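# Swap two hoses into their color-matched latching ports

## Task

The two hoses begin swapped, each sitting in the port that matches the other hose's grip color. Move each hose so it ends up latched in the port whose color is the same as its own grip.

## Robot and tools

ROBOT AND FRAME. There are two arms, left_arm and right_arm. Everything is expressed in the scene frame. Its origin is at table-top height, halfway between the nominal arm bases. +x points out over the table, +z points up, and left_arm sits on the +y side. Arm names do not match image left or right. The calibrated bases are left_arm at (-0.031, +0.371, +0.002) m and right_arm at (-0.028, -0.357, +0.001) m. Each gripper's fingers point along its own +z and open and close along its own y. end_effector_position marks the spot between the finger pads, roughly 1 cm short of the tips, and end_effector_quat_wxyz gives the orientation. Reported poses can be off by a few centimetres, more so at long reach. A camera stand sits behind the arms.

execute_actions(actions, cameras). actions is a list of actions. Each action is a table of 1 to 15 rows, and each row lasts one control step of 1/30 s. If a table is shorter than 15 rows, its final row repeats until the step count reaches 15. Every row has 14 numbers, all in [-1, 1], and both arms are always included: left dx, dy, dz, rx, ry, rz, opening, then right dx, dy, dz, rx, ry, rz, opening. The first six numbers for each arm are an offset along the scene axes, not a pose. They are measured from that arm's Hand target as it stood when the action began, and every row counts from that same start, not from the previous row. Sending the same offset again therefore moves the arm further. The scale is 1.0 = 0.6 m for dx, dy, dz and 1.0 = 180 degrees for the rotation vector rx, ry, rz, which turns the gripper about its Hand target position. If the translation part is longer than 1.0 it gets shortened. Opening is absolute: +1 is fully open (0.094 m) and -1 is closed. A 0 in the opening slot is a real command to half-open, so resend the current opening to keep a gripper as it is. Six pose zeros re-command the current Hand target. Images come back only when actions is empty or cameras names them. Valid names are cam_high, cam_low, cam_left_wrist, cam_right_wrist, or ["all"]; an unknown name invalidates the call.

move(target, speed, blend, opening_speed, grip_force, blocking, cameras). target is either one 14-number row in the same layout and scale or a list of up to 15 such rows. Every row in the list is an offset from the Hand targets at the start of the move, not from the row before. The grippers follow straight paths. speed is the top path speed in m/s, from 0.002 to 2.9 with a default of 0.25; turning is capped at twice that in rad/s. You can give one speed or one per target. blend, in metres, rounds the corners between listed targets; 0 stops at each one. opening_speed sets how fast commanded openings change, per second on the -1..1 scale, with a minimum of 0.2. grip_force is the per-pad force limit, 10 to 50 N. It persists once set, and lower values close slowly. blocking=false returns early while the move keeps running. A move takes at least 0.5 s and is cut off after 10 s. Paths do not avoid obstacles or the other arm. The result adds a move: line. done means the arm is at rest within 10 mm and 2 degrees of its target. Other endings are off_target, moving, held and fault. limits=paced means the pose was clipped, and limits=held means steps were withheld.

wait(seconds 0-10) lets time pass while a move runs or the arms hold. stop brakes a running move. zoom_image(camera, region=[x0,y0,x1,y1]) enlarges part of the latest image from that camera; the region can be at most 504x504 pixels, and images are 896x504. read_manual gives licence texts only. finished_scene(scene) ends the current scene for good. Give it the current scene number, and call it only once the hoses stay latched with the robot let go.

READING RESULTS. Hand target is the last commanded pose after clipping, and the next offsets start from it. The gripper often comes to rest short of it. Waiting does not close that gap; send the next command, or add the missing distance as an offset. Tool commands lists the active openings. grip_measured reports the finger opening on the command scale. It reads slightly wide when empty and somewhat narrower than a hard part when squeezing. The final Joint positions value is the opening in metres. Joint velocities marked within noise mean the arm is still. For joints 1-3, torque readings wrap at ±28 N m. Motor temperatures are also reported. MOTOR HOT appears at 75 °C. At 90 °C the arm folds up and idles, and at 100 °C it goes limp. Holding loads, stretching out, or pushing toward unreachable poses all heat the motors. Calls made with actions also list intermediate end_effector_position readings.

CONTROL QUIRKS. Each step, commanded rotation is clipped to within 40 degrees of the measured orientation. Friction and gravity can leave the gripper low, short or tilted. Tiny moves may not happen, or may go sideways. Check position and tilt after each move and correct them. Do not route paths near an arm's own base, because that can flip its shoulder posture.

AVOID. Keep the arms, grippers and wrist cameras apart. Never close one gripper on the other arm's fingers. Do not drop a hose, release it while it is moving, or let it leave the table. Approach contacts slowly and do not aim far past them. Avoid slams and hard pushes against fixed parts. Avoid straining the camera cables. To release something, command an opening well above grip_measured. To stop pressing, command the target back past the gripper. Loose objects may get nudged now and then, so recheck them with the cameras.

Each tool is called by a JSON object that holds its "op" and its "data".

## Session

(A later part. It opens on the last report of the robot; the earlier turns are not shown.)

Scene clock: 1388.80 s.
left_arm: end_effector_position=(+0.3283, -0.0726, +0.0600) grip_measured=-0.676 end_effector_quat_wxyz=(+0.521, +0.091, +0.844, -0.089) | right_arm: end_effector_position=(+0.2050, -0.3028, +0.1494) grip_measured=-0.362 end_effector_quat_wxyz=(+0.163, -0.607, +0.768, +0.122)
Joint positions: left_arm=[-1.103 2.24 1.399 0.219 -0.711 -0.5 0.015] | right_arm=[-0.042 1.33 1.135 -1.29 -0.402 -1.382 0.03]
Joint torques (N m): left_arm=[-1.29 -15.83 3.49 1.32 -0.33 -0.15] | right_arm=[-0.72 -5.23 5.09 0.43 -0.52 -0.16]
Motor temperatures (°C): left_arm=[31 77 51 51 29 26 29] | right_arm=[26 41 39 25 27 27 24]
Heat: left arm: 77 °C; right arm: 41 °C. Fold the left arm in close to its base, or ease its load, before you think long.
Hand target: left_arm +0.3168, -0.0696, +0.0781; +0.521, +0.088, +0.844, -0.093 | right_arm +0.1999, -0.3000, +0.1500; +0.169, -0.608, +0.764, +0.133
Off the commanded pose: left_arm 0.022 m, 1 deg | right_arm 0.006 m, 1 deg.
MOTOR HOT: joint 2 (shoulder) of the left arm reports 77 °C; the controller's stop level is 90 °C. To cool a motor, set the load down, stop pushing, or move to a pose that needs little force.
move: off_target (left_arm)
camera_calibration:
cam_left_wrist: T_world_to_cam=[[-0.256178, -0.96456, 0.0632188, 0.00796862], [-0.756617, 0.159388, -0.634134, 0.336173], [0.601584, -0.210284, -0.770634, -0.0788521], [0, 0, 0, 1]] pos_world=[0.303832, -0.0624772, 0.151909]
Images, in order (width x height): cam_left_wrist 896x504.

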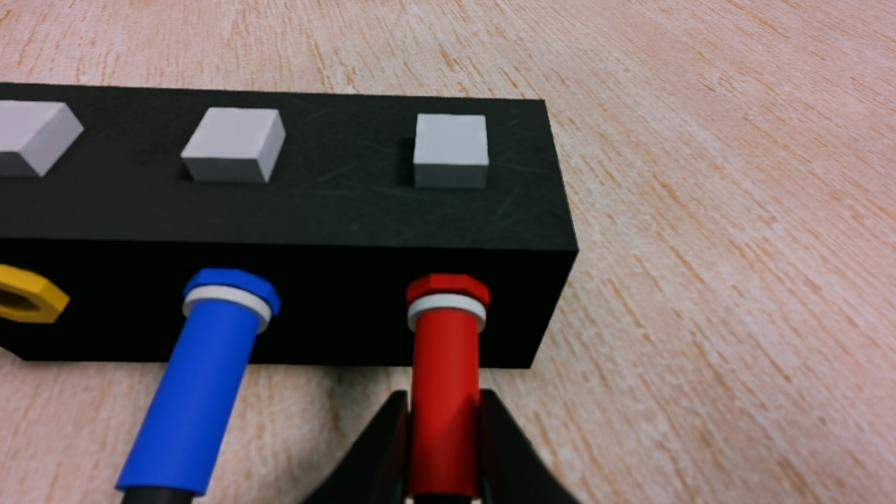

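{"op": "move", "data": {"target": [[0,0,0,0,0,0,-0.3,0,0,0,0,0,0,-0.36],[-0.015,0.004,0.12,0,0,0,-0.3,0,0,0,0,0,0,-0.36],[-0.111,0.583,0.203,0,0,0,-0.3,0,0,0,0,0,0,-0.36]], "speed": 0.18, "blend": [0,0.02,0], "cameras": ["all"]}}

{"op": "zoom_image", "data": {"camera": "cam_left_wrist", "region": [600, 150, 896, 350]}}

{"op": "zoom_image", "data": {"camera": "cam_high", "region": [400, 180, 520, 280]}}

Scene clock: 1397.90 s.
left_arm: end_effector_position=(+0.2499, +0.2799, +0.2021) grip_measured=-0.302 end_effector_quat_wxyz=(+0.523, +0.083, +0.843, -0.094) | right_arm: end_effector_position=(+0.2050, -0.3028, +0.1494) grip_measured=-0.362 end_effector_quat_wxyz=(+0.163, -0.607, +0.768, +0.122)
Joint positions: left_arm=[-0.369 0.715 0.562 -0.3 -0.072 -0.115 0.033] | right_arm=[-0.042 1.33 1.135 -1.29 -0.402 -1.382 0.03]
Joint torques (N m): left_arm=[1.18 -0.34 5.82 1.99 0.17 0.13] | right_arm=[-0.72 -5.2 5.08 0.44 -0.52 -0.16]
Motor temperatures (°C): left_arm=[31 77 49 48 28 26 29] | right_arm=[26 41 39 25 27 27 24]
Heat: left arm: 77 °C; right arm: 41 °C. Fold the left arm in close to its base, or ease its load, before you think long.
Hand target: left_arm +0.2502, +0.2801, +0.1998; +0.521, +0.089, +0.844, -0.093 | right_arm +0.1999, -0.3000, +0.1500; +0.169, -0.608, +0.764, +0.133
Off the commanded pose: left_arm 0.002 m, 1 deg | right_arm 0.006 m, 1 deg.
MOTOR HOT: still on. Joint 2 (shoulder) of the left arm reports 77 °C.
move: done
camera_calibration:
cam_left_wrist: T_world_to_cam=[[-0.248892, -0.965294, 0.0791214, 0.314068], [-0.756801, 0.142853, -0.637844, 0.316162], [0.604404, -0.218634, -0.766091, 0.152722], [0, 0, 0, 1]] pos_world=[0.225135, 0.291394, 0.293811]
cam_right_wrist: T_world_to_cam=[[0.973029, -0.230395, 0.0115557, -0.269732], [-0.230513, -0.973017, 0.0101416, -0.210521], [0.00890729, -0.0125318, -0.999882, 0.232611], [0, 0, 0, 1]] pos_world=[0.211857, -0.264071, 0.237836]

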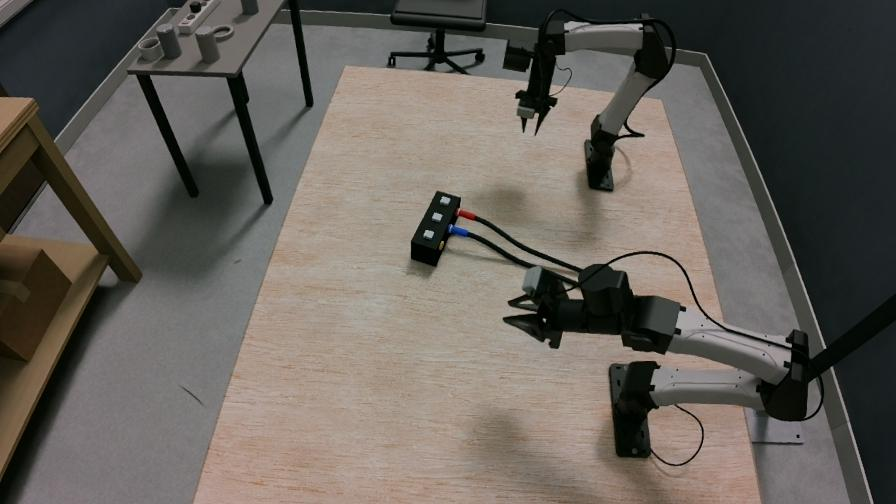

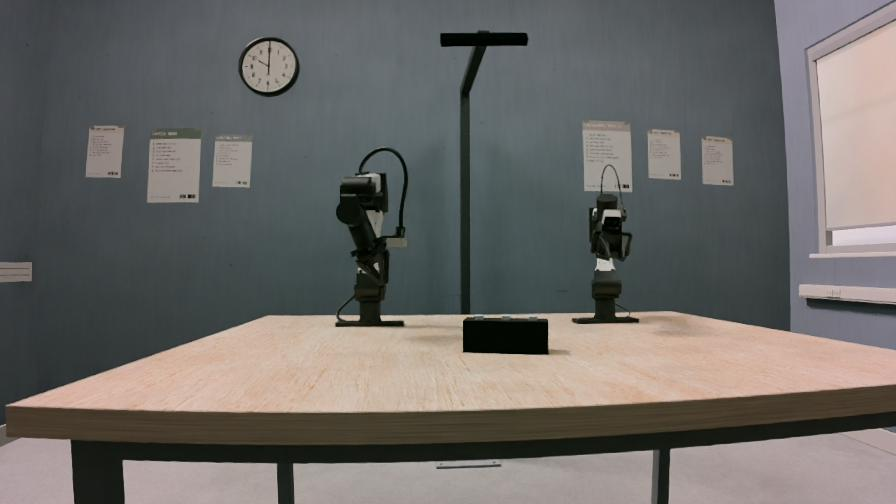

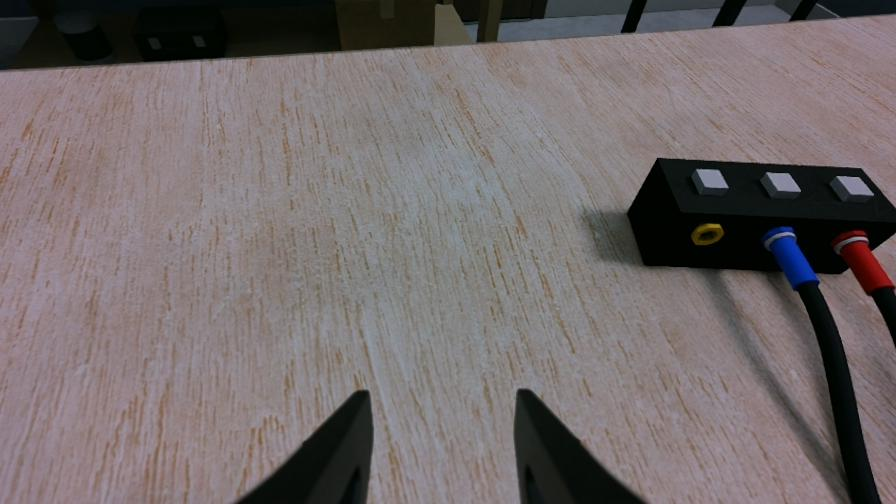

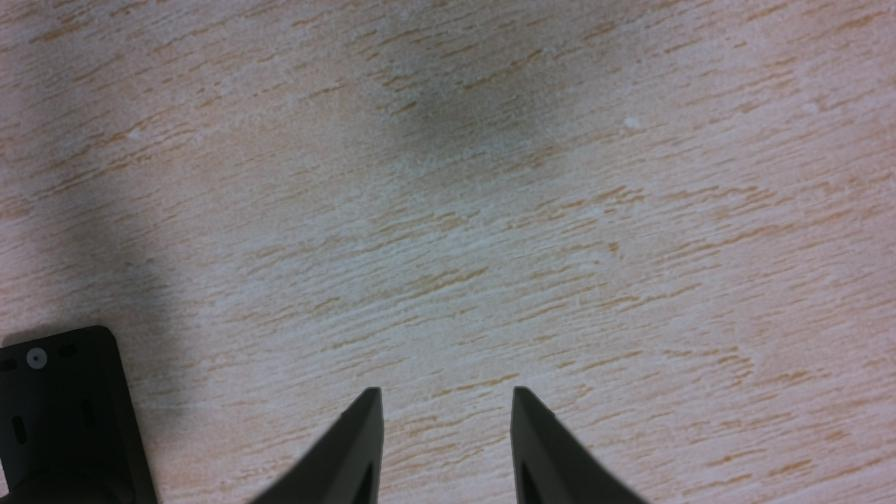

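Scaled by 1.703.

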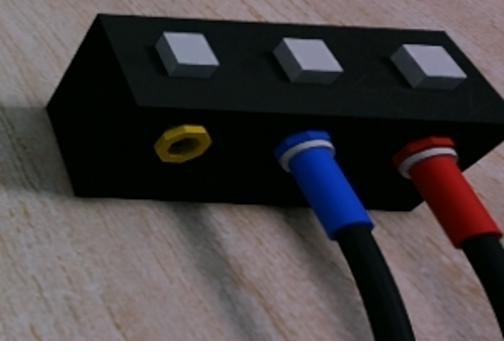

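Scaled by 4.200.

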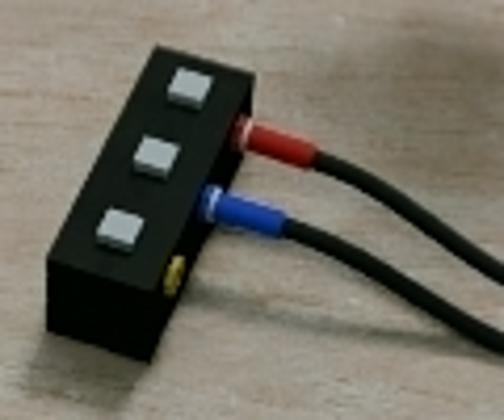

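{"op": "finished_scene", "data": {"scene": 1}}

The scene is finished: the task was done.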